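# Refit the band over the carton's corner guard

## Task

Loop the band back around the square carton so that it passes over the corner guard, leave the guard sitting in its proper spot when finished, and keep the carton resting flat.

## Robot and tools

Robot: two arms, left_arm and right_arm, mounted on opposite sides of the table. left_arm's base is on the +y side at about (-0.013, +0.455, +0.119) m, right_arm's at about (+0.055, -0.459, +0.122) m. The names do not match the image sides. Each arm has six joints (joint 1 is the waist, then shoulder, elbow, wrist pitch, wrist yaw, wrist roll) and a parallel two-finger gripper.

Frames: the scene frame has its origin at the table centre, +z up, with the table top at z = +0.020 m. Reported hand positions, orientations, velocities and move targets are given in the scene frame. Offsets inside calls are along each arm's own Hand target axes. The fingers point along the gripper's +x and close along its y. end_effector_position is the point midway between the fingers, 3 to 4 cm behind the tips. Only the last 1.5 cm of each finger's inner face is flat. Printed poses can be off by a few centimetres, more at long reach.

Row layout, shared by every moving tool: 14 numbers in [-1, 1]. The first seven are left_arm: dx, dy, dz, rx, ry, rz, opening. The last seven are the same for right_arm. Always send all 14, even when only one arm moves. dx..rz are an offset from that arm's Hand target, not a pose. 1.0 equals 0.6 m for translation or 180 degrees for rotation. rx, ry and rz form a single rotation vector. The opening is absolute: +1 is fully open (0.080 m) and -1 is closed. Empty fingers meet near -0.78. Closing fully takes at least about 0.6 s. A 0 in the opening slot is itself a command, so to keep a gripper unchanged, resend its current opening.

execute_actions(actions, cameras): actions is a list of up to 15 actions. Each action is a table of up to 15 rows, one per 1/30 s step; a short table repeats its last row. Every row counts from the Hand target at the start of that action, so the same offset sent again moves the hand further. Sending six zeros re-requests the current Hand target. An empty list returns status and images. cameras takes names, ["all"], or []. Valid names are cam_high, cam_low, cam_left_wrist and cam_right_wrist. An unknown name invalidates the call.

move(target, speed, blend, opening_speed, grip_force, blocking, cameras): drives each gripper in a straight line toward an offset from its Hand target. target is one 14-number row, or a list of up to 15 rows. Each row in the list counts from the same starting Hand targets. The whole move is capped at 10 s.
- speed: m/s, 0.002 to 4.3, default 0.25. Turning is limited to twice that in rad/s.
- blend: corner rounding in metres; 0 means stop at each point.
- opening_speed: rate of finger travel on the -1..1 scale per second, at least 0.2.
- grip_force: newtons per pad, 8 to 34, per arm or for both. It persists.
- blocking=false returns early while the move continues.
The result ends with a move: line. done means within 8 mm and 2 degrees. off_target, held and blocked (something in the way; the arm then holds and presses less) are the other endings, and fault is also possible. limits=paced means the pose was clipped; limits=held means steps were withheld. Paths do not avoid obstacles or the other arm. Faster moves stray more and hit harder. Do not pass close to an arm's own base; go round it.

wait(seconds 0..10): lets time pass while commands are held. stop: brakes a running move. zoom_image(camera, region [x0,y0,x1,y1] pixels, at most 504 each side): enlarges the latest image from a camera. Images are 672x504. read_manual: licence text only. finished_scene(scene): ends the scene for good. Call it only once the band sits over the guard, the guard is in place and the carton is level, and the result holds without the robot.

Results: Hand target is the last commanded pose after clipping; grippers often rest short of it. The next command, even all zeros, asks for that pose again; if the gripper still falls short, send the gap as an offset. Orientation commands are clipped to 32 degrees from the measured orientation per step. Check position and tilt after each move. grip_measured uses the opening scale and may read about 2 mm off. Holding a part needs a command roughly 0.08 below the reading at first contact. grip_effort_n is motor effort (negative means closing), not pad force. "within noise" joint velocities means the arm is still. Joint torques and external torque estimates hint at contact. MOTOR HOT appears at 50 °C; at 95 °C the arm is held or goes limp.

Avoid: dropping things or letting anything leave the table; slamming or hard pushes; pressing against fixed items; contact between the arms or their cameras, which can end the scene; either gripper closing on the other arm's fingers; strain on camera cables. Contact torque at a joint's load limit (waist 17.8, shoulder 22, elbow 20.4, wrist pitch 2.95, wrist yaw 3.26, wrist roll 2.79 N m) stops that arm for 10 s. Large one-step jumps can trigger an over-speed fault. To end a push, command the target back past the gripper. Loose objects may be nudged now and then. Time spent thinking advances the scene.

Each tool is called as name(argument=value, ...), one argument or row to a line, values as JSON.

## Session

execute_actions(
  actions=[],
)

zoom_image(
  camera="cam_high",
  region=[180, 170, 500, 430],
)

Scene clock: 0.00 s.
left_arm: end_effector_position=(+0.0773, +0.1046, +0.4100) grip_measured=+1.000 grip_effort_n=n/a end_effector_quat_wxyz=(+0.902, -0.261, +0.041, -0.341) | right_arm: end_effector_position=(-0.2094, -0.3607, +0.2254) grip_measured=+1.000 grip_effort_n=n/a end_effector_quat_wxyz=(+0.689, -0.265, +0.560, +0.377)
Joint positions: left_arm=[-0.116 1.326 0.692 0.817 -0.966 -0.373 0.08] | right_arm=[1.346 1.649 1.214 -1.173 0.239 1.969 0.08]
Joint velocities: within noise
Joint torques (N m): no reading
External joint torques (N m): no reading
Heat: left arm: hottest wrist pitch 30 °C (+0.0 °C/min); right arm: hottest wrist yaw 26 °C (+0.0 °C/min).
Hand target: left_arm +0.0768, +0.1051, +0.4169; +0.899, -0.268, +0.037, -0.344 | right_arm -0.2122, -0.3590, +0.2291; +0.686, -0.256, +0.566, +0.380
Tool commands: left_gripper/opening=+1.0 right_gripper/opening=+1.0

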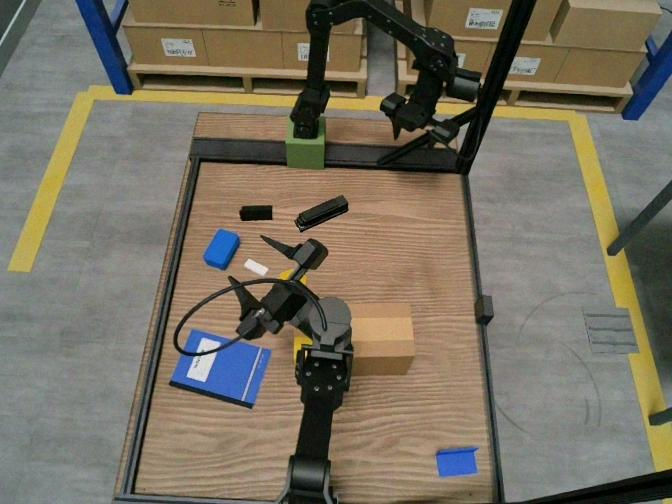

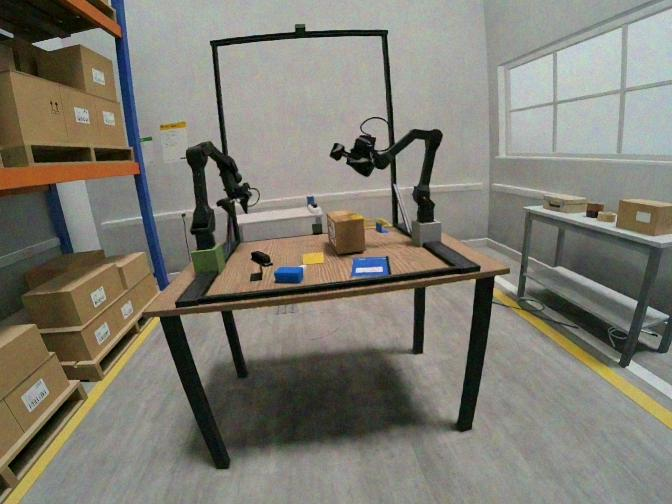

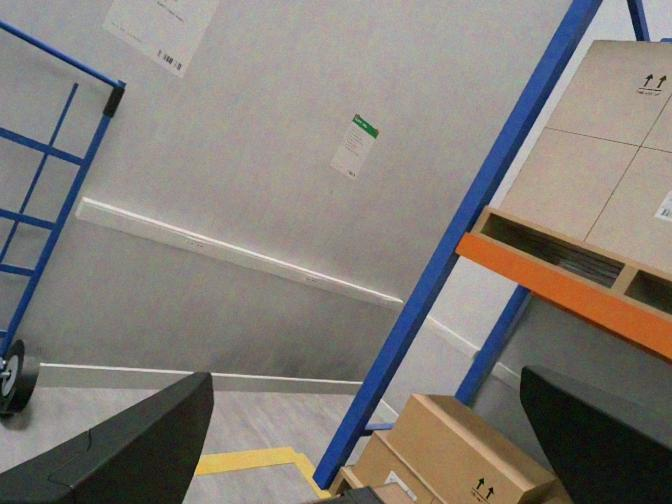

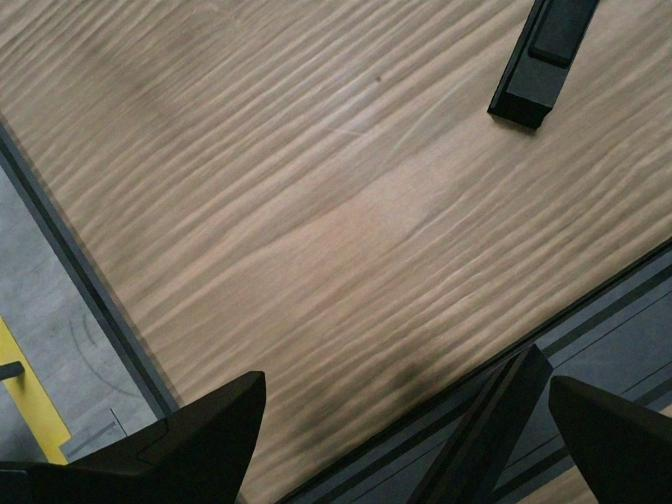

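Scaled by 1.575.

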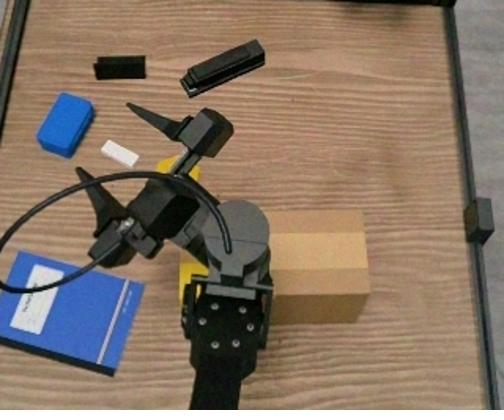

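move(
  target=[-0.415,0.088,-0.06,0.264,0.39,-0.176,1,0,0,0,0,0,0,1],
  cameras=["cam_high","cam_low","cam_left_wrist"],
)

zoom_image(
  camera="cam_high",
  region=[270, 260, 430, 390],
)

zoom_image(
  camera="cam_low",
  region=[300, 190, 420, 275],
)

Scene clock: 13.20 s.
left_arm: end_effector_position=(-0.0893, +0.2825, +0.3215) grip_measured=+1.000 grip_effort_n=-0.2 end_effector_quat_wxyz=(+0.626, +0.338, +0.329, -0.622) | right_arm: end_effector_position=(-0.2094, -0.3607, +0.2254) grip_measured=+1.000 grip_effort_n=-0.7 end_effector_quat_wxyz=(+0.689, -0.265, +0.560, +0.377)
Joint positions: left_arm=[-0.74 0.87 0.966 -1.208 -0.384 -0.625 0.08] | right_arm=[1.346 1.649 1.214 -1.173 0.239 1.969 0.08]
Joint torques (N m): left_arm=[-0.12 -0.25 8.32 0.69 -0.19 -0.11] | right_arm=[0.01 -6.15 5.46 0.25 0.23 -0.03]
External joint torques (N m): left_arm=[-0.12 0.89 2.25 -0.33 0.06 -0.11] | right_arm=[0.01 0.04 -0.08 0.06 0.02 -0.02]
Heat: left arm: hottest wrist pitch 31 °C (+4.5 °C/min); right arm: hottest elbow 26 °C (+4.5 °C/min).
Hand target: left_arm -0.0902, +0.2802, +0.3299; +0.627, +0.326, +0.326, -0.627 | right_arm -0.2122, -0.3590, +0.2291; +0.686, -0.256, +0.566, +0.380
Off the commanded pose: left_arm 0.009 m, 1 deg | right_arm 0.005 m, 1 deg.
move: off_target (left_arm)
Images, in order (width x height): cam_high 672x504, cam_low 672x504, cam_left_wrist 672x504.

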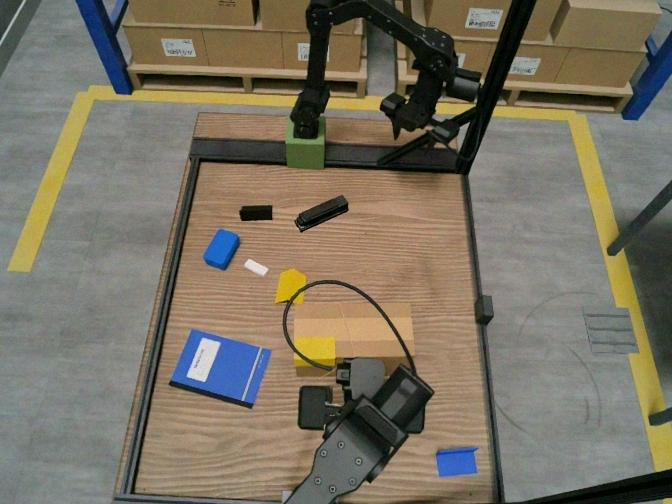

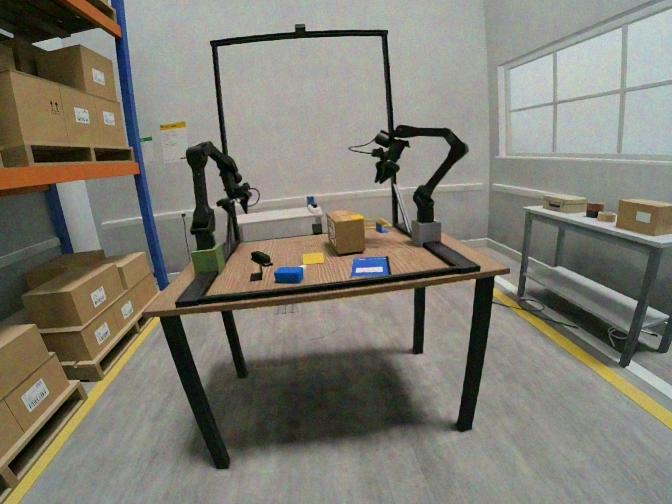

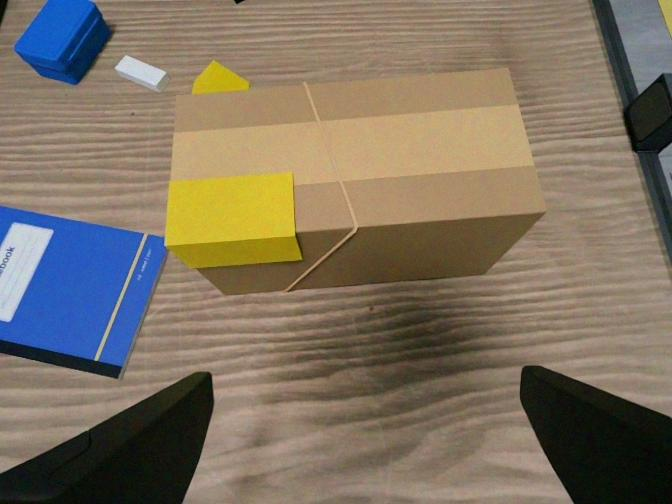

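Scaled by 3.150.

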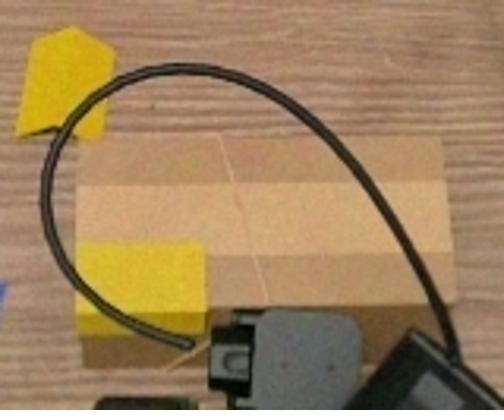

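Scaled by 4.200.

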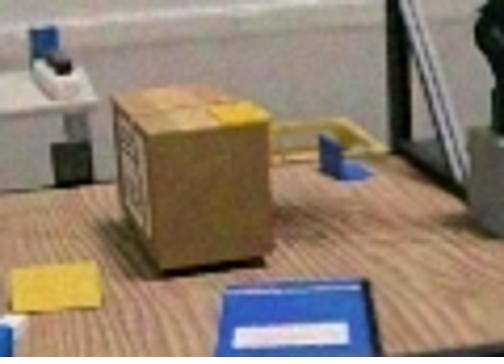

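move(
  target=[0.219,-0.008,0,0,-0.0556,0,-0.35,0,0,0,0,0,0,1],
  cameras=["cam_left_wrist","cam_high"],
)

zoom_image(
  camera="cam_left_wrist",
  region=[230, 250, 500, 450],
)

Scene clock: 27.40 s.
left_arm: end_effector_position=(-0.0946, +0.2058, +0.2228) grip_measured=-0.346 grip_effort_n=-17.9 end_effector_quat_wxyz=(+0.654, +0.272, +0.275, -0.650) | right_arm: end_effector_position=(-0.2094, -0.3607, +0.2254) grip_measured=+1.000 grip_effort_n=-0.7 end_effector_quat_wxyz=(+0.689, -0.265, +0.560, +0.377)
Joint positions: left_arm=[-0.538 0.997 0.507 -0.375 -0.357 -0.393 0.019] | right_arm=[1.346 1.649 1.214 -1.173 0.239 1.969 0.08]
Joint torques (N m): left_arm=[0.19 -1.23 4.99 2.14 -0.13 0.12] | right_arm=[0.01 -6.15 5.47 0.24 0.23 -0.03]
External joint torques (N m): left_arm=[0.2 1.17 -1.53 0.83 0.05 0.11] | right_arm=[-0.03 0.05 -0.14 0.02 0.02 -0.03]
Heat: left arm: hottest wrist pitch 31 °C (+2.2 °C/min); right arm: hottest elbow 27 °C (+4.4 °C/min).
Hand target: left_arm -0.0949, +0.2048, +0.2223; +0.653, +0.271, +0.270, -0.653 | right_arm -0.2122, -0.3590, +0.2291; +0.686, -0.256, +0.566, +0.380
Off the commanded pose: left_arm 0.001 m, 1 deg | right_arm 0.005 m, 1 deg.
move: done
Images, in order (width x height): cam_high 672x504, cam_left_wrist 672x504.

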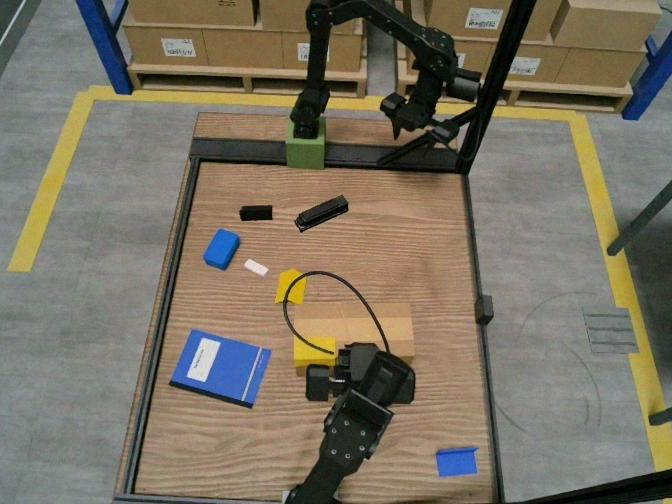

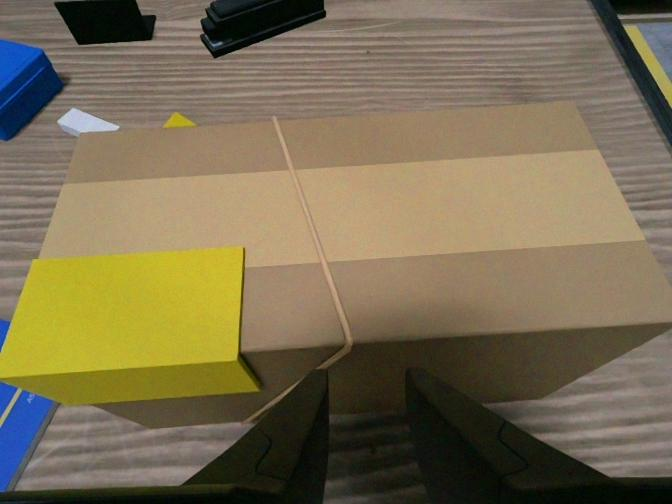

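Scaled by 1.867.

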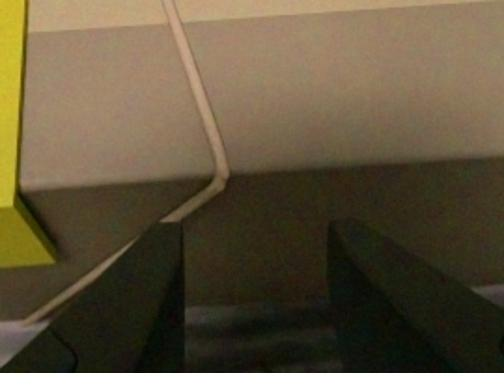

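move(
  target=[0.05,0.01,0.018,0,0,0,-0.4,0,0,0,0,0,0,1],
  cameras=["cam_left_wrist"],
  speed=0.08,
)

zoom_image(
  camera="cam_left_wrist",
  region=[230, 300, 500, 500],
)

Scene clock: 31.83 s.
left_arm: end_effector_position=(-0.0878, +0.1781, +0.2067) grip_measured=-0.396 grip_effort_n=-17.9 end_effector_quat_wxyz=(+0.653, +0.274, +0.278, -0.649) | right_arm: end_effector_position=(-0.2094, -0.3607, +0.2254) grip_measured=+1.000 grip_effort_n=-0.7 end_effector_quat_wxyz=(+0.689, -0.265, +0.560, +0.377)
Joint positions: left_arm=[-0.432 1.14 0.505 -0.211 -0.286 -0.312 0.017] | right_arm=[1.346 1.649 1.214 -1.173 0.239 1.969 0.08]
Joint torques (N m): left_arm=[0.23 -1.83 5.54 2.21 -0.1 0.12] | right_arm=[0.02 -6.17 5.43 0.26 0.22 -0.03]
External joint torques (N m): left_arm=[0.24 1.31 -0.78 0.86 0.04 0.12] | right_arm=[0.03 -0.05 -0.1 0.05 0.01 -0.03]
Heat: left arm: hottest wrist pitch 32 °C (+3.8 °C/min); right arm: hottest elbow 27 °C (+3.8 °C/min).
Hand target: left_arm -0.0889, +0.1759, +0.2087; +0.653, +0.271, +0.270, -0.653 | right_arm -0.2122, -0.3590, +0.2291; +0.686, -0.256, +0.566, +0.380
Off the commanded pose: left_arm 0.003 m, 1 deg | right_arm 0.005 m, 1 deg.
move: done
Images, in order (width x height): cam_left_wrist 672x504.

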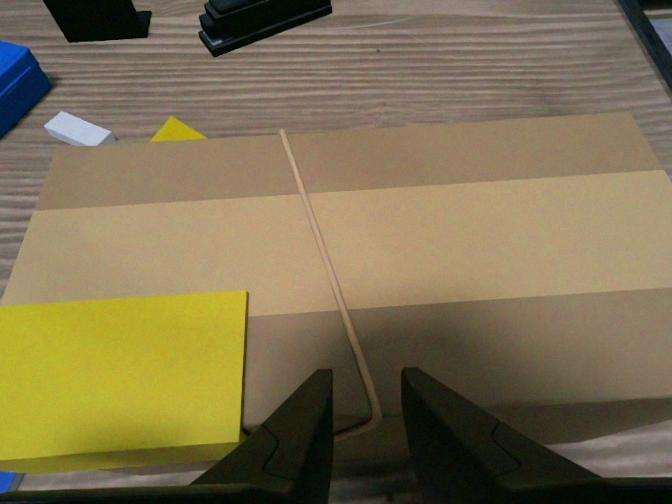

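Scaled by 1.867.

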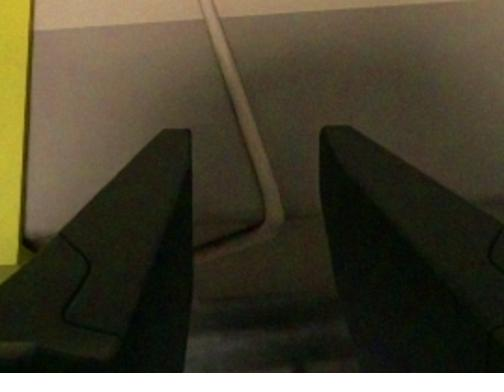

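move(
  target=[0.015,-0.006,-0.02,0,0,0,-0.45,0,0,0,0,0,0,1],
  cameras=["cam_left_wrist"],
  speed=0.05,
)

zoom_image(
  camera="cam_left_wrist",
  region=[230, 300, 500, 500],
)

Scene clock: 36.57 s.
left_arm: end_effector_position=(-0.0907, +0.1784, +0.1960) grip_measured=-0.446 grip_effort_n=-17.9 end_effector_quat_wxyz=(+0.655, +0.270, +0.275, -0.651) | right_arm: end_effector_position=(-0.2094, -0.3607, +0.2254) grip_measured=+1.000 grip_effort_n=-0.7 end_effector_quat_wxyz=(+0.689, -0.265, +0.560, +0.377)
Joint positions: left_arm=[-0.449 1.166 0.467 -0.14 -0.3 -0.323 0.015] | right_arm=[1.346 1.649 1.214 -1.173 0.239 1.969 0.08]
Joint torques (N m): left_arm=[-0.14 -1.08 4.5 2.48 -0.15 -0.12] | right_arm=[0 -6.17 5.43 0.25 0.22 -0.03]
External joint torques (N m): left_arm=[-0.13 2.1 -1.66 1.14 0.01 -0.12] | right_arm=[0 0.03 -0.15 0.04 0.01 -0.02]
Heat: left arm: hottest wrist pitch 34 °C (+6.6 °C/min); right arm: hottest elbow 27 °C (+3.3 °C/min).
Hand target: left_arm -0.0925, +0.1780, +0.1939; +0.653, +0.271, +0.270, -0.653 | right_arm -0.2122, -0.3590, +0.2291; +0.686, -0.256, +0.566, +0.380
Off the commanded pose: left_arm 0.003 m, 1 deg | right_arm 0.005 m, 1 deg.
move: done
Images, in order (width x height): cam_left_wrist 672x504.

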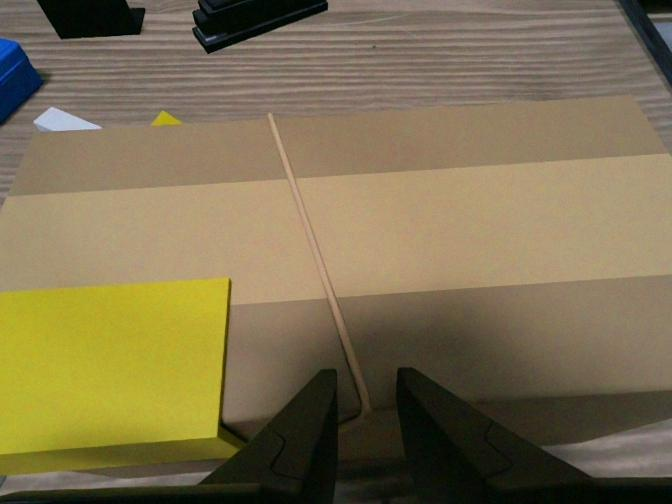

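Scaled by 1.867.

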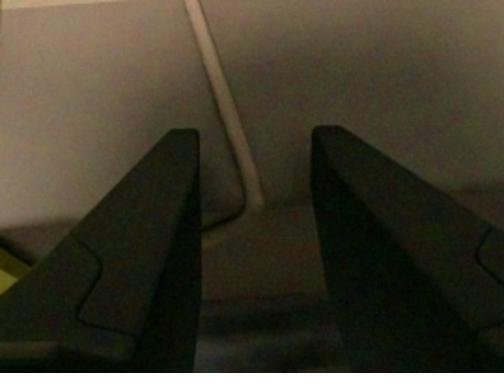

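move(
  target=[0.004,0,-0.014,0,0,0,-0.5,0,0,0,0,0,0,1],
  cameras=["cam_left_wrist"],
  speed=0.05,
)

zoom_image(
  camera="cam_left_wrist",
  region=[230, 300, 500, 500],
)

Scene clock: 41.23 s.
left_arm: end_effector_position=(-0.0915, +0.1793, +0.1934) grip_measured=-0.496 grip_effort_n=-21.6 end_effector_quat_wxyz=(+0.659, +0.265, +0.266, -0.652) | right_arm: end_effector_position=(-0.2094, -0.3607, +0.2254) grip_measured=+1.000 grip_effort_n=-0.7 end_effector_quat_wxyz=(+0.689, -0.265, +0.560, +0.377)
Joint positions: left_arm=[-0.464 1.166 0.442 -0.1 -0.323 -0.327 0.013] | right_arm=[1.346 1.649 1.214 -1.173 0.239 1.969 0.08]
Joint torques (N m): left_arm=[-0.21 -0.96 3.47 1.81 0.08 -0.12] | right_arm=[0.05 -6.17 5.44 0.24 0.22 -0.03]
External joint torques (N m): left_arm=[-0.22 2.16 -2.61 0.48 0.24 -0.12] | right_arm=[0.05 -0.02 -0.08 0.05 0.02 -0.03]
Heat: left arm: hottest wrist pitch 35 °C (+7.3 °C/min); right arm: hottest elbow 27 °C (+2.9 °C/min).
Hand target: left_arm -0.0925, +0.1823, +0.1862; +0.653, +0.271, +0.270, -0.653 | right_arm -0.2122, -0.3590, +0.2291; +0.686, -0.256, +0.566, +0.380
Off the commanded pose: left_arm 0.008 m, 1 deg | right_arm 0.005 m, 1 deg.
move: done
Images, in order (width x height): cam_left_wrist 672x504.

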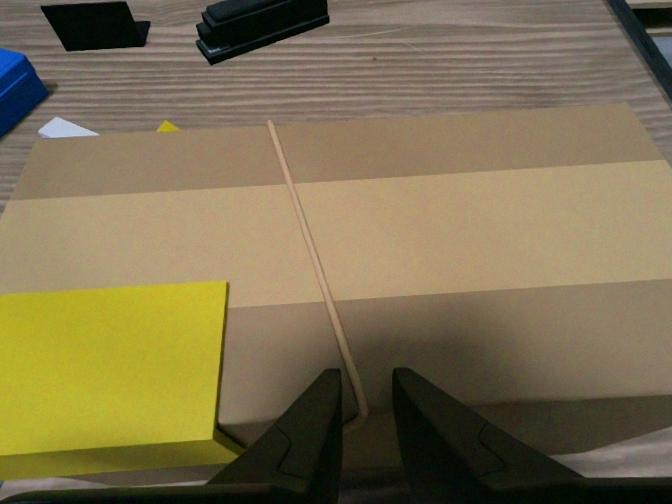

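Scaled by 1.867.

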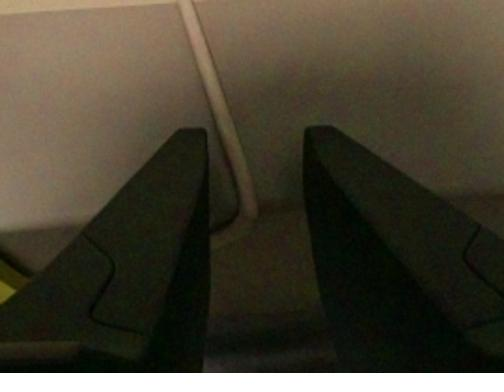

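move(
  target=[0,0,0,0,0,0,-0.98,0,0,0,0,0,0,1],
  opening_speed=0.8,
)

move(
  target=[-0.041,0,0.029,0,0,0,-0.98,0,0,0,0,0,0,1],
  cameras=["cam_left_wrist"],
  speed=0.06,
)

zoom_image(
  camera="cam_left_wrist",
  region=[200, 300, 500, 504],
)

Scene clock: 46.60 s.
left_arm: end_effector_position=(-0.0919, +0.1784, +0.1943) grip_measured=-0.771 grip_effort_n=-31.4 end_effector_quat_wxyz=(+0.660, +0.261, +0.266, -0.652) | right_arm: end_effector_position=(-0.2094, -0.3607, +0.2254) grip_measured=+1.000 grip_effort_n=-0.7 end_effector_quat_wxyz=(+0.689, -0.265, +0.560, +0.377)
Joint positions: left_arm=[-0.464 1.166 0.442 -0.094 -0.323 -0.331 0] | right_arm=[1.346 1.649 1.214 -1.173 0.239 1.969 0.08]
Joint torques (N m): left_arm=[-0.11 -0.99 3.51 1.4 0.06 -0.11] | right_arm=[0.04 -6.18 5.44 0.26 0.24 -0.04]
External joint torques (N m): left_arm=[-0.08 2.16 -2.64 0.03 0.22 -0.11] | right_arm=[0.04 0 -0.13 0.04 0.03 -0.04]
Heat: left arm: hottest wrist pitch 36 °C (+7.7 °C/min); right arm: hottest elbow 28 °C (+3.9 °C/min).
Hand target: left_arm -0.0925, +0.1823, +0.1862; +0.653, +0.271, +0.270, -0.653 | right_arm -0.2122, -0.3590, +0.2291; +0.686, -0.256, +0.566, +0.380
Off the commanded pose: left_arm 0.009 m, 1 deg | right_arm 0.005 m, 1 deg.
move: off_target (left_arm)

Scene clock: 47.87 s.
left_arm: end_effector_position=(-0.0868, +0.1927, +0.2019) grip_measured=-0.772 grip_effort_n=-25.8 end_effector_quat_wxyz=(+0.654, +0.286, +0.281, -0.642) | right_arm: end_effector_position=(-0.2094, -0.3607, +0.2254) grip_measured=+1.000 grip_effort_n=-0.7 end_effector_quat_wxyz=(+0.689, -0.265, +0.560, +0.377)
Joint positions: left_arm=[-0.465 1.097 0.481 -0.266 -0.315 -0.34 0] | right_arm=[1.346 1.649 1.214 -1.173 0.239 1.969 0.08]
Joint torques (N m): left_arm=[-0.67 -3.29 8.82 0.92 -0.14 -0.07] | right_arm=[0.06 -6.12 5.45 0.25 0.22 -0.02]
External joint torques (N m): left_arm=[-0.65 -0.44 2.52 -0.38 0.02 -0.07] | right_arm=[0.1 0.07 -0.09 0.06 0 -0.02]
Heat: left arm: hottest wrist pitch 35 °C (+6.3 °C/min); right arm: hottest elbow 28 °C (+3.8 °C/min).
Hand target: left_arm -0.0925, +0.1874, +0.2159; +0.653, +0.271, +0.270, -0.653 | right_arm -0.2122, -0.3590, +0.2291; +0.686, -0.256, +0.566, +0.380
Off the commanded pose: left_arm 0.016 m, 2 deg | right_arm 0.005 m, 1 deg.
move: off_target (left_arm)
Images, in order (width x height): cam_left_wrist 672x504.

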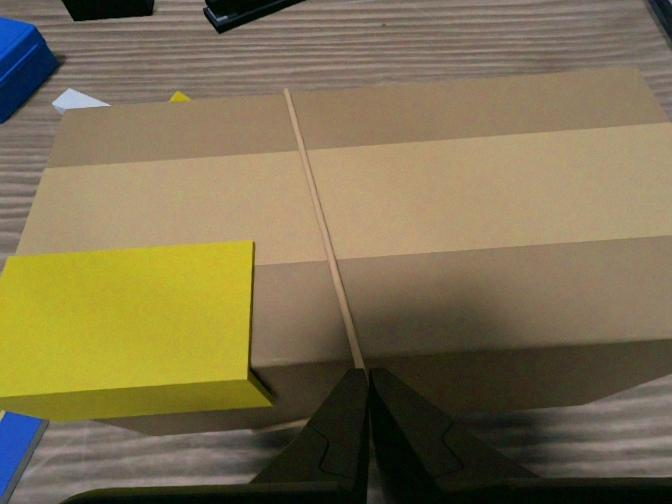

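Scaled by 1.680.

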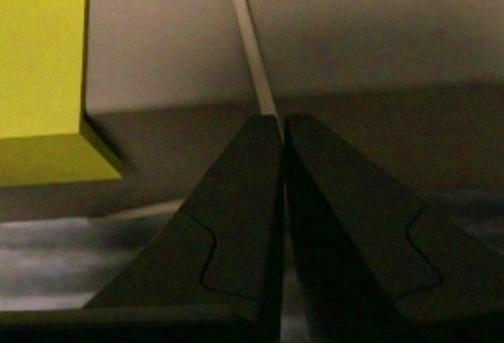

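move(
  target=[
    [-0.025,0.03,0.02,0,0,0,-0.98,0,0,0,0,0,0,1],
    [-0.035,0.24,0.012,0,0,0,-0.98,0,0,0,0,0,0,1],
  ],
  cameras=["cam_left_wrist","cam_high"],
  speed=0.1,
  blend=0.01,
)

zoom_image(
  camera="cam_high",
  region=[270, 260, 430, 390],
)

Scene clock: 56.20 s.
left_arm: end_effector_position=(+0.0506, +0.2025, +0.2258) grip_measured=-0.774 grip_effort_n=-17.9 end_effector_quat_wxyz=(+0.653, +0.273, +0.285, -0.647) | right_arm: end_effector_position=(-0.2094, -0.3607, +0.2254) grip_measured=+1.000 grip_effort_n=-0.7 end_effector_quat_wxyz=(+0.689, -0.265, +0.560, +0.377)
Joint positions: left_arm=[0.384 0.97 0.513 -0.396 0.272 0.282 0] | right_arm=[1.346 1.649 1.214 -1.173 0.239 1.969 0.08]
Joint torques (N m): left_arm=[0.14 -1.14 9.02 1.01 0.29 0.14] | right_arm=[0.06 -6.12 5.45 0.25 0.22 -0.03]
External joint torques (N m): left_arm=[0.14 1.1 2.51 -0.31 0.15 0.14] | right_arm=[0.06 0.06 -0.12 0.04 0.01 -0.03]
Heat: left arm: hottest wrist pitch 34 °C (+4.3 °C/min); right arm: hottest elbow 28 °C (+3.2 °C/min).
Hand target: left_arm +0.0515, +0.1972, +0.2359; +0.653, +0.271, +0.270, -0.653 | right_arm -0.2122, -0.3590, +0.2291; +0.686, -0.256, +0.566, +0.380
Off the commanded pose: left_arm 0.011 m, 2 deg | right_arm 0.005 m, 1 deg.
move: off_target (left_arm)
Images, in order (width x height): cam_high 672x504, cam_left_wrist 672x504.

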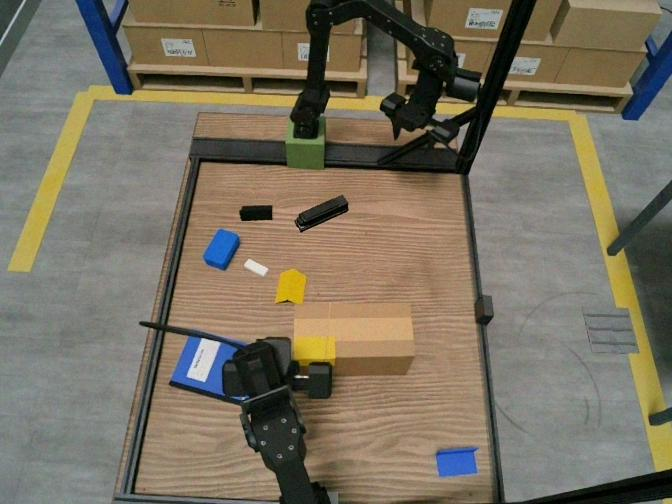

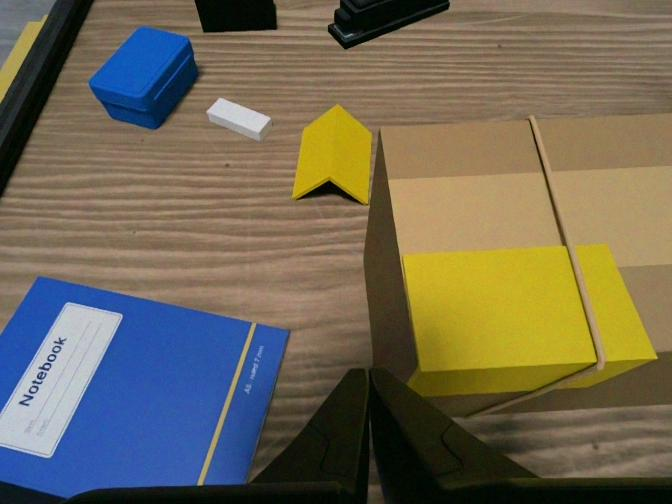

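Scaled by 3.150.

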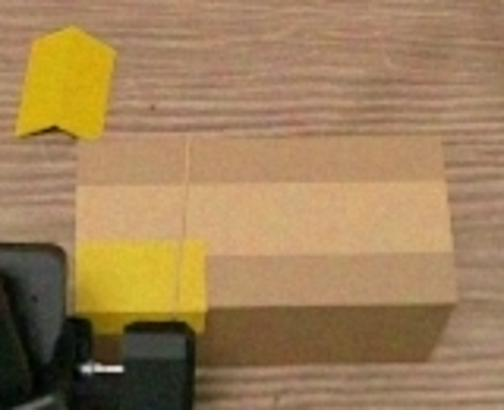

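move(
  target=[-0.2,-0.06,0.06,0,0.03,0,-0.4,0,0,0,0,0,0,1],
  cameras=["cam_left_wrist"],
)

zoom_image(
  camera="cam_left_wrist",
  region=[280, 100, 672, 380],
)

Scene clock: 62.13 s.
left_arm: end_effector_position=(+0.0151, +0.2580, +0.3367) grip_measured=-0.404 grip_effort_n=17.4 end_effector_quat_wxyz=(+0.635, +0.306, +0.313, -0.636) | right_arm: end_effector_position=(-0.2094, -0.3607, +0.2254) grip_measured=+1.000 grip_effort_n=-0.7 end_effector_quat_wxyz=(+0.689, -0.265, +0.560, +0.377)
Joint positions: left_arm=[0.252 0.793 0.955 -1.086 0.171 0.208 0.017] | right_arm=[1.346 1.649 1.214 -1.173 0.239 1.969 0.08]
Joint torques (N m): left_arm=[-0.22 -0.01 8.48 0.96 -0.05 -0.09] | right_arm=[0 -6.15 5.48 0.25 0.23 -0.03]
External joint torques (N m): left_arm=[-0.22 0.82 2.34 -0.3 -0.14 -0.09] | right_arm=[-0.02 -0.03 -0.06 0.04 0.03 -0.03]
Heat: left arm: hottest wrist pitch 34 °C (+3.0 °C/min); right arm: hottest elbow 28 °C (+2.0 °C/min).
Hand target: left_arm +0.0154, +0.2566, +0.3462; +0.640, +0.301, +0.301, -0.640 | right_arm -0.2122, -0.3590, +0.2291; +0.686, -0.256, +0.566, +0.380
Off the commanded pose: left_arm 0.010 m, 2 deg | right_arm 0.005 m, 1 deg.
move: off_target (left_arm)
Images, in order (width x height): cam_left_wrist 672x504.

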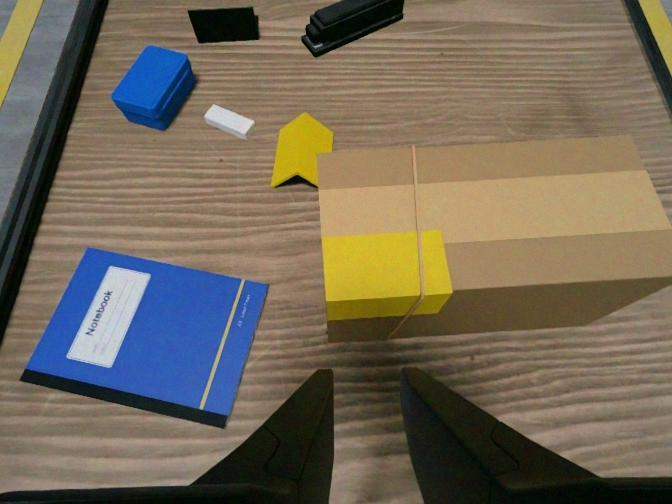

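Scaled by 1.286.

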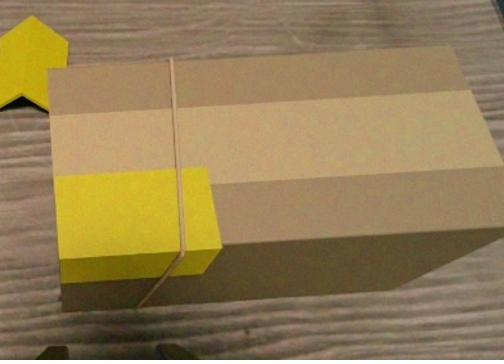

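move(
  target=[0.227,-0.084,-0.075,0,-0.03,0,-0.35,0,0,0,0,0,0,1],
  cameras=["cam_left_wrist"],
  speed=0.2,
)

zoom_image(
  camera="cam_left_wrist",
  region=[230, 250, 500, 450],
)

Scene clock: 70.37 s.
left_arm: end_effector_position=(-0.0364, +0.2058, +0.2124) grip_measured=-0.354 grip_effort_n=17.4 end_effector_quat_wxyz=(+0.649, +0.273, +0.276, -0.654) | right_arm: end_effector_position=(-0.2094, -0.3607, +0.2254) grip_measured=+1.000 grip_effort_n=-0.7 end_effector_quat_wxyz=(+0.689, -0.265, +0.560, +0.377)
Joint positions: left_arm=[-0.171 0.886 0.413 -0.33 -0.097 -0.111 0.019] | right_arm=[1.346 1.649 1.214 -1.173 0.239 1.969 0.08]
Joint torques (N m): left_arm=[-0.25 -0.8 5.12 2.3 -0.22 -0.08] | right_arm=[0.03 -6.16 5.47 0.24 0.22 -0.02]
External joint torques (N m): left_arm=[-0.25 1.03 -1.5 0.9 -0.17 -0.08] | right_arm=[0.02 0.02 -0.1 0.03 0.02 -0.02]
Heat: left arm: hottest wrist pitch 34 °C (+3.0 °C/min); right arm: hottest elbow 28 °C (+2.0 °C/min).
Hand target: left_arm -0.0349, +0.2044, +0.2126; +0.653, +0.271, +0.270, -0.653 | right_arm -0.2122, -0.3590, +0.2291; +0.686, -0.256, +0.566, +0.380
Off the commanded pose: left_arm 0.002 m, 1 deg | right_arm 0.005 m, 1 deg.
move: done
Images, in order (width x height): cam_left_wrist 672x504.

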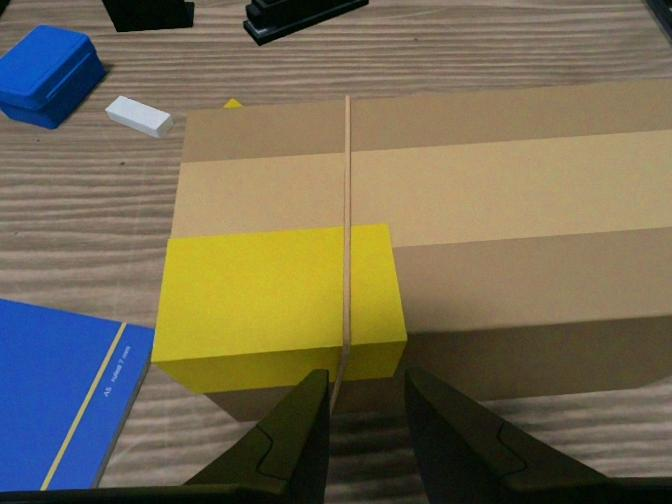

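Scaled by 1.867.

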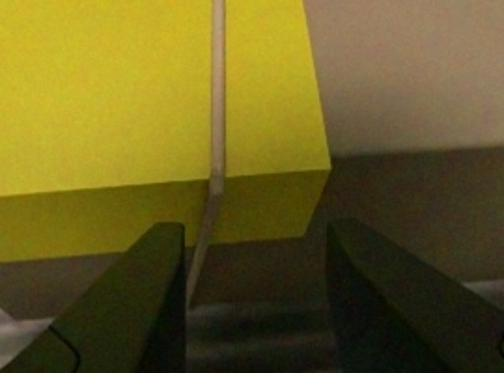

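move(
  target=[0.034,0.01,0.006,0,0,0,-0.4,0,0,0,0,0,0,1],
  cameras=["cam_left_wrist"],
  speed=0.08,
)

zoom_image(
  camera="cam_left_wrist",
  region=[230, 300, 500, 500],
)

Scene clock: 76.80 s.
left_arm: end_effector_position=(-0.0304, +0.1889, +0.2002) grip_measured=-0.396 grip_effort_n=-17.9 end_effector_quat_wxyz=(+0.651, +0.271, +0.277, -0.652) | right_arm: end_effector_position=(-0.2094, -0.3607, +0.2254) grip_measured=+1.000 grip_effort_n=-1.2 end_effector_quat_wxyz=(+0.689, -0.265, +0.560, +0.377)
Joint positions: left_arm=[-0.122 1.004 0.404 -0.2 -0.067 -0.081 0.017] | right_arm=[1.346 1.649 1.214 -1.173 0.239 1.969 0.08]
Joint torques (N m): left_arm=[0.18 -1.2 5 2.32 0.04 0.13] | right_arm=[0.01 -6.15 5.48 0.25 0.22 -0.03]
External joint torques (N m): left_arm=[0.17 1.13 -1.36 0.94 0.07 0.13] | right_arm=[0.02 0.01 -0.09 0.04 0.01 -0.02]
Heat: left arm: hottest wrist pitch 35 °C (+4.0 °C/min); right arm: hottest shoulder 28 °C (+3.0 °C/min).
Hand target: left_arm -0.0289, +0.1874, +0.2007; +0.653, +0.271, +0.270, -0.653 | right_arm -0.2122, -0.3590, +0.2291; +0.686, -0.256, +0.566, +0.380
Off the commanded pose: left_arm 0.002 m, 1 deg | right_arm 0.005 m, 1 deg.
move: done
Images, in order (width x height): cam_left_wrist 672x504.

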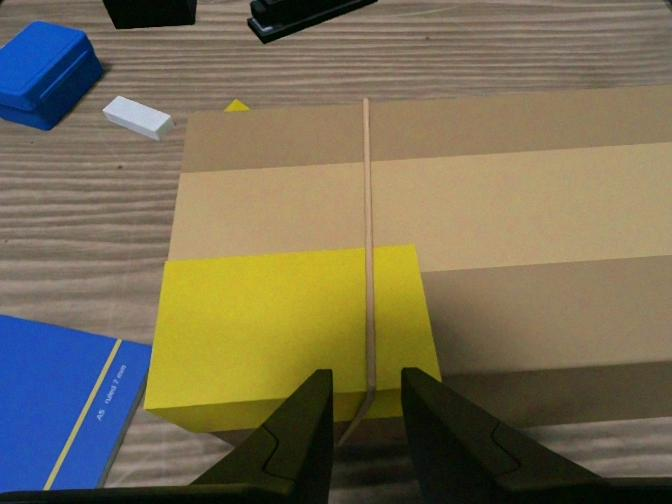

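Scaled by 1.867.

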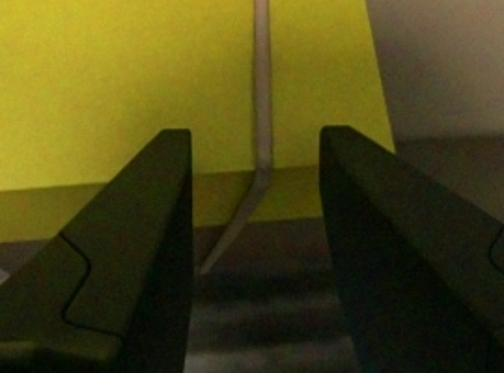

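move(
  target=[0.022,-0.003,0,0,0,0,-0.45,0,0,0,0,0,0,1],
  cameras=["cam_left_wrist"],
  speed=0.05,
)

zoom_image(
  camera="cam_left_wrist",
  region=[230, 300, 500, 500],
)

Scene clock: 81.97 s.
left_arm: end_effector_position=(-0.0317, +0.1759, +0.1978) grip_measured=-0.446 grip_effort_n=-17.9 end_effector_quat_wxyz=(+0.654, +0.262, +0.269, -0.657) | right_arm: end_effector_position=(-0.2094, -0.3607, +0.2254) grip_measured=+1.000 grip_effort_n=-0.7 end_effector_quat_wxyz=(+0.689, -0.265, +0.560, +0.377)
Joint positions: left_arm=[-0.122 1.071 0.404 -0.105 -0.067 -0.081 0.015] | right_arm=[1.346 1.649 1.214 -1.173 0.239 1.969 0.08]
Joint torques (N m): left_arm=[-0.17 -0.37 4.16 1.49 -0.09 0.01] | right_arm=[0.02 -6.14 5.43 0.24 0.23 -0.03]
External joint torques (N m): left_arm=[-0.15 2.31 -2.12 0.07 -0.06 0] | right_arm=[0.01 0.01 -0.11 0.04 0.03 -0.03]
Heat: left arm: hottest wrist pitch 36 °C (+5.0 °C/min); right arm: hottest shoulder 28 °C (+3.0 °C/min).
Hand target: left_arm -0.0307, +0.1781, +0.1914; +0.653, +0.271, +0.270, -0.653 | right_arm -0.2122, -0.3590, +0.2291; +0.686, -0.256, +0.566, +0.380
Off the commanded pose: left_arm 0.007 m, 1 deg | right_arm 0.005 m, 1 deg.
move: done
Images, in order (width x height): cam_left_wrist 672x504.

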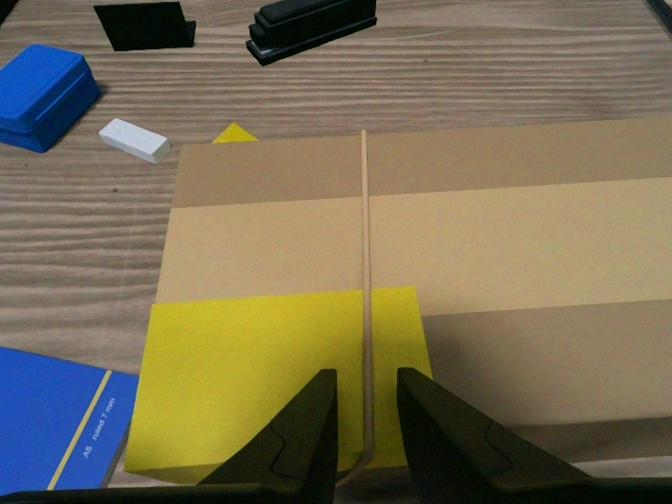

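Scaled by 1.867.

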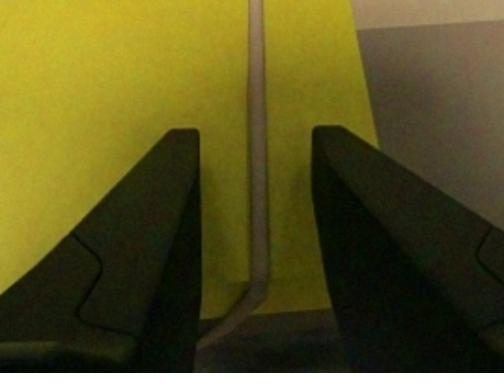

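move(
  target=[-0.01,0,-0.017,0,0,0,-0.5,0,0,0,0,0,0,1],
  cameras=["cam_left_wrist"],
  speed=0.05,
)

zoom_image(
  camera="cam_left_wrist",
  region=[230, 300, 500, 500],
)

Scene clock: 85.77 s.
left_arm: end_effector_position=(-0.0304, +0.1825, +0.1978) grip_measured=-0.496 grip_effort_n=-17.9 end_effector_quat_wxyz=(+0.658, +0.257, +0.265, -0.657) | right_arm: end_effector_position=(-0.2094, -0.3607, +0.2254) grip_measured=+1.000 grip_effort_n=-0.7 end_effector_quat_wxyz=(+0.689, -0.265, +0.560, +0.377)
Joint positions: left_arm=[-0.122 1.025 0.375 -0.108 -0.071 -0.082 0.013] | right_arm=[1.346 1.649 1.214 -1.173 0.239 1.969 0.08]
Joint torques (N m): left_arm=[-0.18 -1.42 3.28 0.31 -0.18 -0.1] | right_arm=[0.06 -6.14 5.46 0.25 0.22 -0.02]
External joint torques (N m): left_arm=[-0.18 1.03 -3.12 -1.14 -0.14 -0.1] | right_arm=[0.07 0.05 -0.1 0.05 0.01 -0.02]
Heat: left arm: hottest wrist pitch 36 °C (+5.0 °C/min); right arm: hottest elbow 29 °C (+2.0 °C/min).
Hand target: left_arm -0.0307, +0.1895, +0.1884; +0.653, +0.271, +0.270, -0.653 | right_arm -0.2122, -0.3590, +0.2291; +0.686, -0.256, +0.566, +0.380
Off the commanded pose: left_arm 0.012 m, 2 deg | right_arm 0.005 m, 1 deg.
move: off_target (left_arm)
Images, in order (width x height): cam_left_wrist 672x504.

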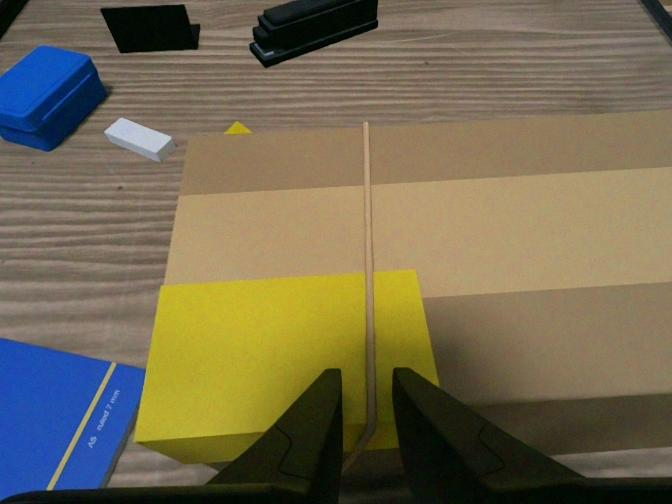

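Scaled by 1.867.

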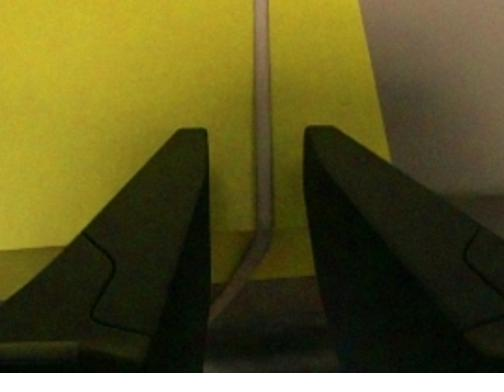

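move(
  target=[0.008,-0.003,-0.006,0,0,0,-0.55,0,0,0,0,0,0,1],
  cameras=["cam_left_wrist"],
  speed=0.05,
)

zoom_image(
  camera="cam_left_wrist",
  region=[230, 300, 500, 500],
)

Scene clock: 88.97 s.
left_arm: end_effector_position=(-0.0306, +0.1822, +0.1960) grip_measured=-0.546 grip_effort_n=-17.9 end_effector_quat_wxyz=(+0.662, +0.254, +0.261, -0.655) | right_arm: end_effector_position=(-0.2094, -0.3607, +0.2254) grip_measured=+1.000 grip_effort_n=-0.7 end_effector_quat_wxyz=(+0.689, -0.265, +0.560, +0.377)
Joint positions: left_arm=[-0.133 1.028 0.361 -0.082 -0.09 -0.09 0.01] | right_arm=[1.346 1.649 1.214 -1.173 0.239 1.969 0.08]
Joint torques (N m): left_arm=[-0.2 0.43 2.86 0.91 -0.11 -0.07] | right_arm=[0.08 -6.18 5.48 0.24 0.23 -0.03]
External joint torques (N m): left_arm=[-0.2 2.84 -3.44 -0.53 -0.06 -0.07] | right_arm=[0.02 -0.01 -0.08 0.04 0.03 -0.02]
Heat: left arm: hottest wrist pitch 35 °C (+3.0 °C/min); right arm: hottest elbow 29 °C (+2.0 °C/min).
Hand target: left_arm -0.0325, +0.1887, +0.1824; +0.653, +0.271, +0.270, -0.653 | right_arm -0.2122, -0.3590, +0.2291; +0.686, -0.256, +0.566, +0.380
Off the commanded pose: left_arm 0.015 m, 2 deg | right_arm 0.005 m, 1 deg.
move: off_target (left_arm)
Images, in order (width x height): cam_left_wrist 672x504.

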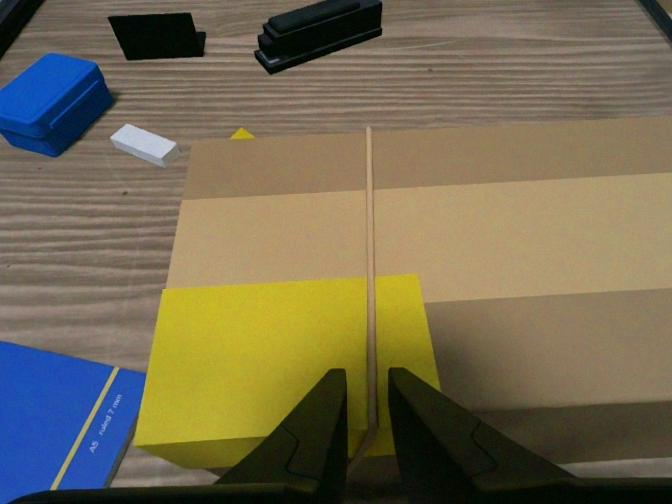

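Scaled by 1.867.

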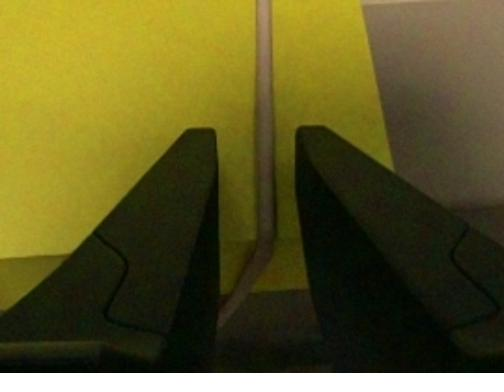

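move(
  target=[-0.005,0,0.005,0,0,0,-0.98,0,0,0,0,0,0,1],
  opening_speed=0.8,
)

move(
  target=[
    [-0.03,0.0,0.025,0,0,0,-0.98,0,0,0,0,0,0,1],
    [-0.03,0.08,0.025,0,0,0,-0.98,0,0,0,0,0,0,1],
  ],
  cameras=["cam_left_wrist","cam_high"],
  speed=0.06,
  blend=0.005,
)

zoom_image(
  camera="cam_high",
  region=[270, 260, 430, 390],
)

Scene clock: 97.90 s.
left_arm: end_effector_position=(-0.0315, +0.1825, +0.1962) grip_measured=-0.771 grip_effort_n=-30.9 end_effector_quat_wxyz=(+0.660, +0.254, +0.262, -0.657) | right_arm: end_effector_position=(-0.2094, -0.3607, +0.2254) grip_measured=+1.000 grip_effort_n=-0.7 end_effector_quat_wxyz=(+0.689, -0.265, +0.560, +0.377)
Joint positions: left_arm=[-0.133 1.027 0.363 -0.086 -0.084 -0.09 0] | right_arm=[1.346 1.649 1.214 -1.173 0.239 1.969 0.08]
Joint torques (N m): left_arm=[-0.16 -0.44 4.48 -0.21 -0.1 -0.07] | right_arm=[0.01 -6.11 5.45 0.24 0.23 -0.04]
External joint torques (N m): left_arm=[-0.14 1.98 -1.88 -1.66 -0.06 -0.08] | right_arm=[0 -0.01 -0.11 0.02 0.02 -0.04]
Heat: left arm: hottest wrist pitch 34 °C (+0.0 °C/min); right arm: hottest elbow 29 °C (+2.0 °C/min).
Hand target: left_arm -0.0325, +0.1887, +0.1867; +0.653, +0.271, +0.270, -0.653 | right_arm -0.2122, -0.3590, +0.2291; +0.686, -0.256, +0.566, +0.380
Off the commanded pose: left_arm 0.011 m, 2 deg | right_arm 0.005 m, 1 deg.
move: off_target (left_arm)

Scene clock: 99.73 s.
left_arm: end_effector_position=(+0.0102, +0.1960, +0.2002) grip_measured=-0.772 grip_effort_n=-28.1 end_effector_quat_wxyz=(+0.645, +0.274, +0.283, -0.655) | right_arm: end_effector_position=(-0.2094, -0.3607, +0.2254) grip_measured=+1.000 grip_effort_n=-0.7 end_effector_quat_wxyz=(+0.689, -0.265, +0.560, +0.377)
Joint positions: left_arm=[0.148 0.978 0.403 -0.243 0.134 0.116 0] | right_arm=[1.346 1.649 1.214 -1.173 0.239 1.969 0.08]
Joint torques (N m): left_arm=[0.62 -1.34 8.82 0.9 -0.05 0.15] | right_arm=[0.06 -6.14 5.48 0.25 0.22 -0.02]
External joint torques (N m): left_arm=[0.62 0.89 2.34 -0.49 -0.11 0.14] | right_arm=[0.09 0.01 -0.08 0.04 0 -0.02]
Heat: left arm: hottest wrist pitch 34 °C (-1.0 °C/min); right arm: hottest elbow 29 °C (+2.0 °C/min).
Hand target: left_arm +0.0155, +0.1908, +0.2100; +0.653, +0.271, +0.270, -0.653 | right_arm -0.2122, -0.3590, +0.2291; +0.686, -0.256, +0.566, +0.380
Off the commanded pose: left_arm 0.012 m, 2 deg | right_arm 0.005 m, 1 deg.
move: off_target (left_arm)
Images, in order (width x height): cam_high 672x504, cam_left_wrist 672x504.

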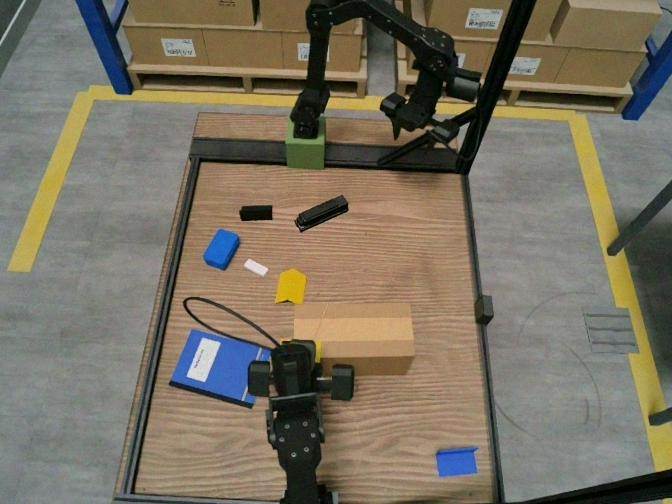

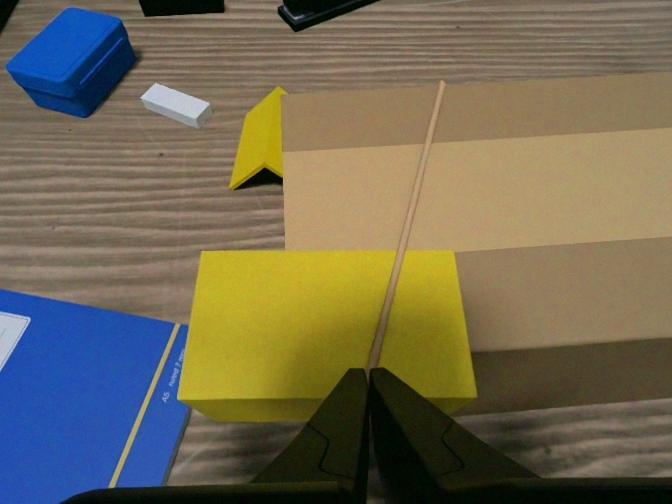

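Scaled by 3.150.

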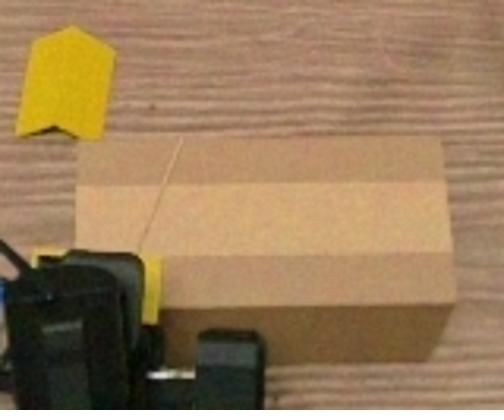

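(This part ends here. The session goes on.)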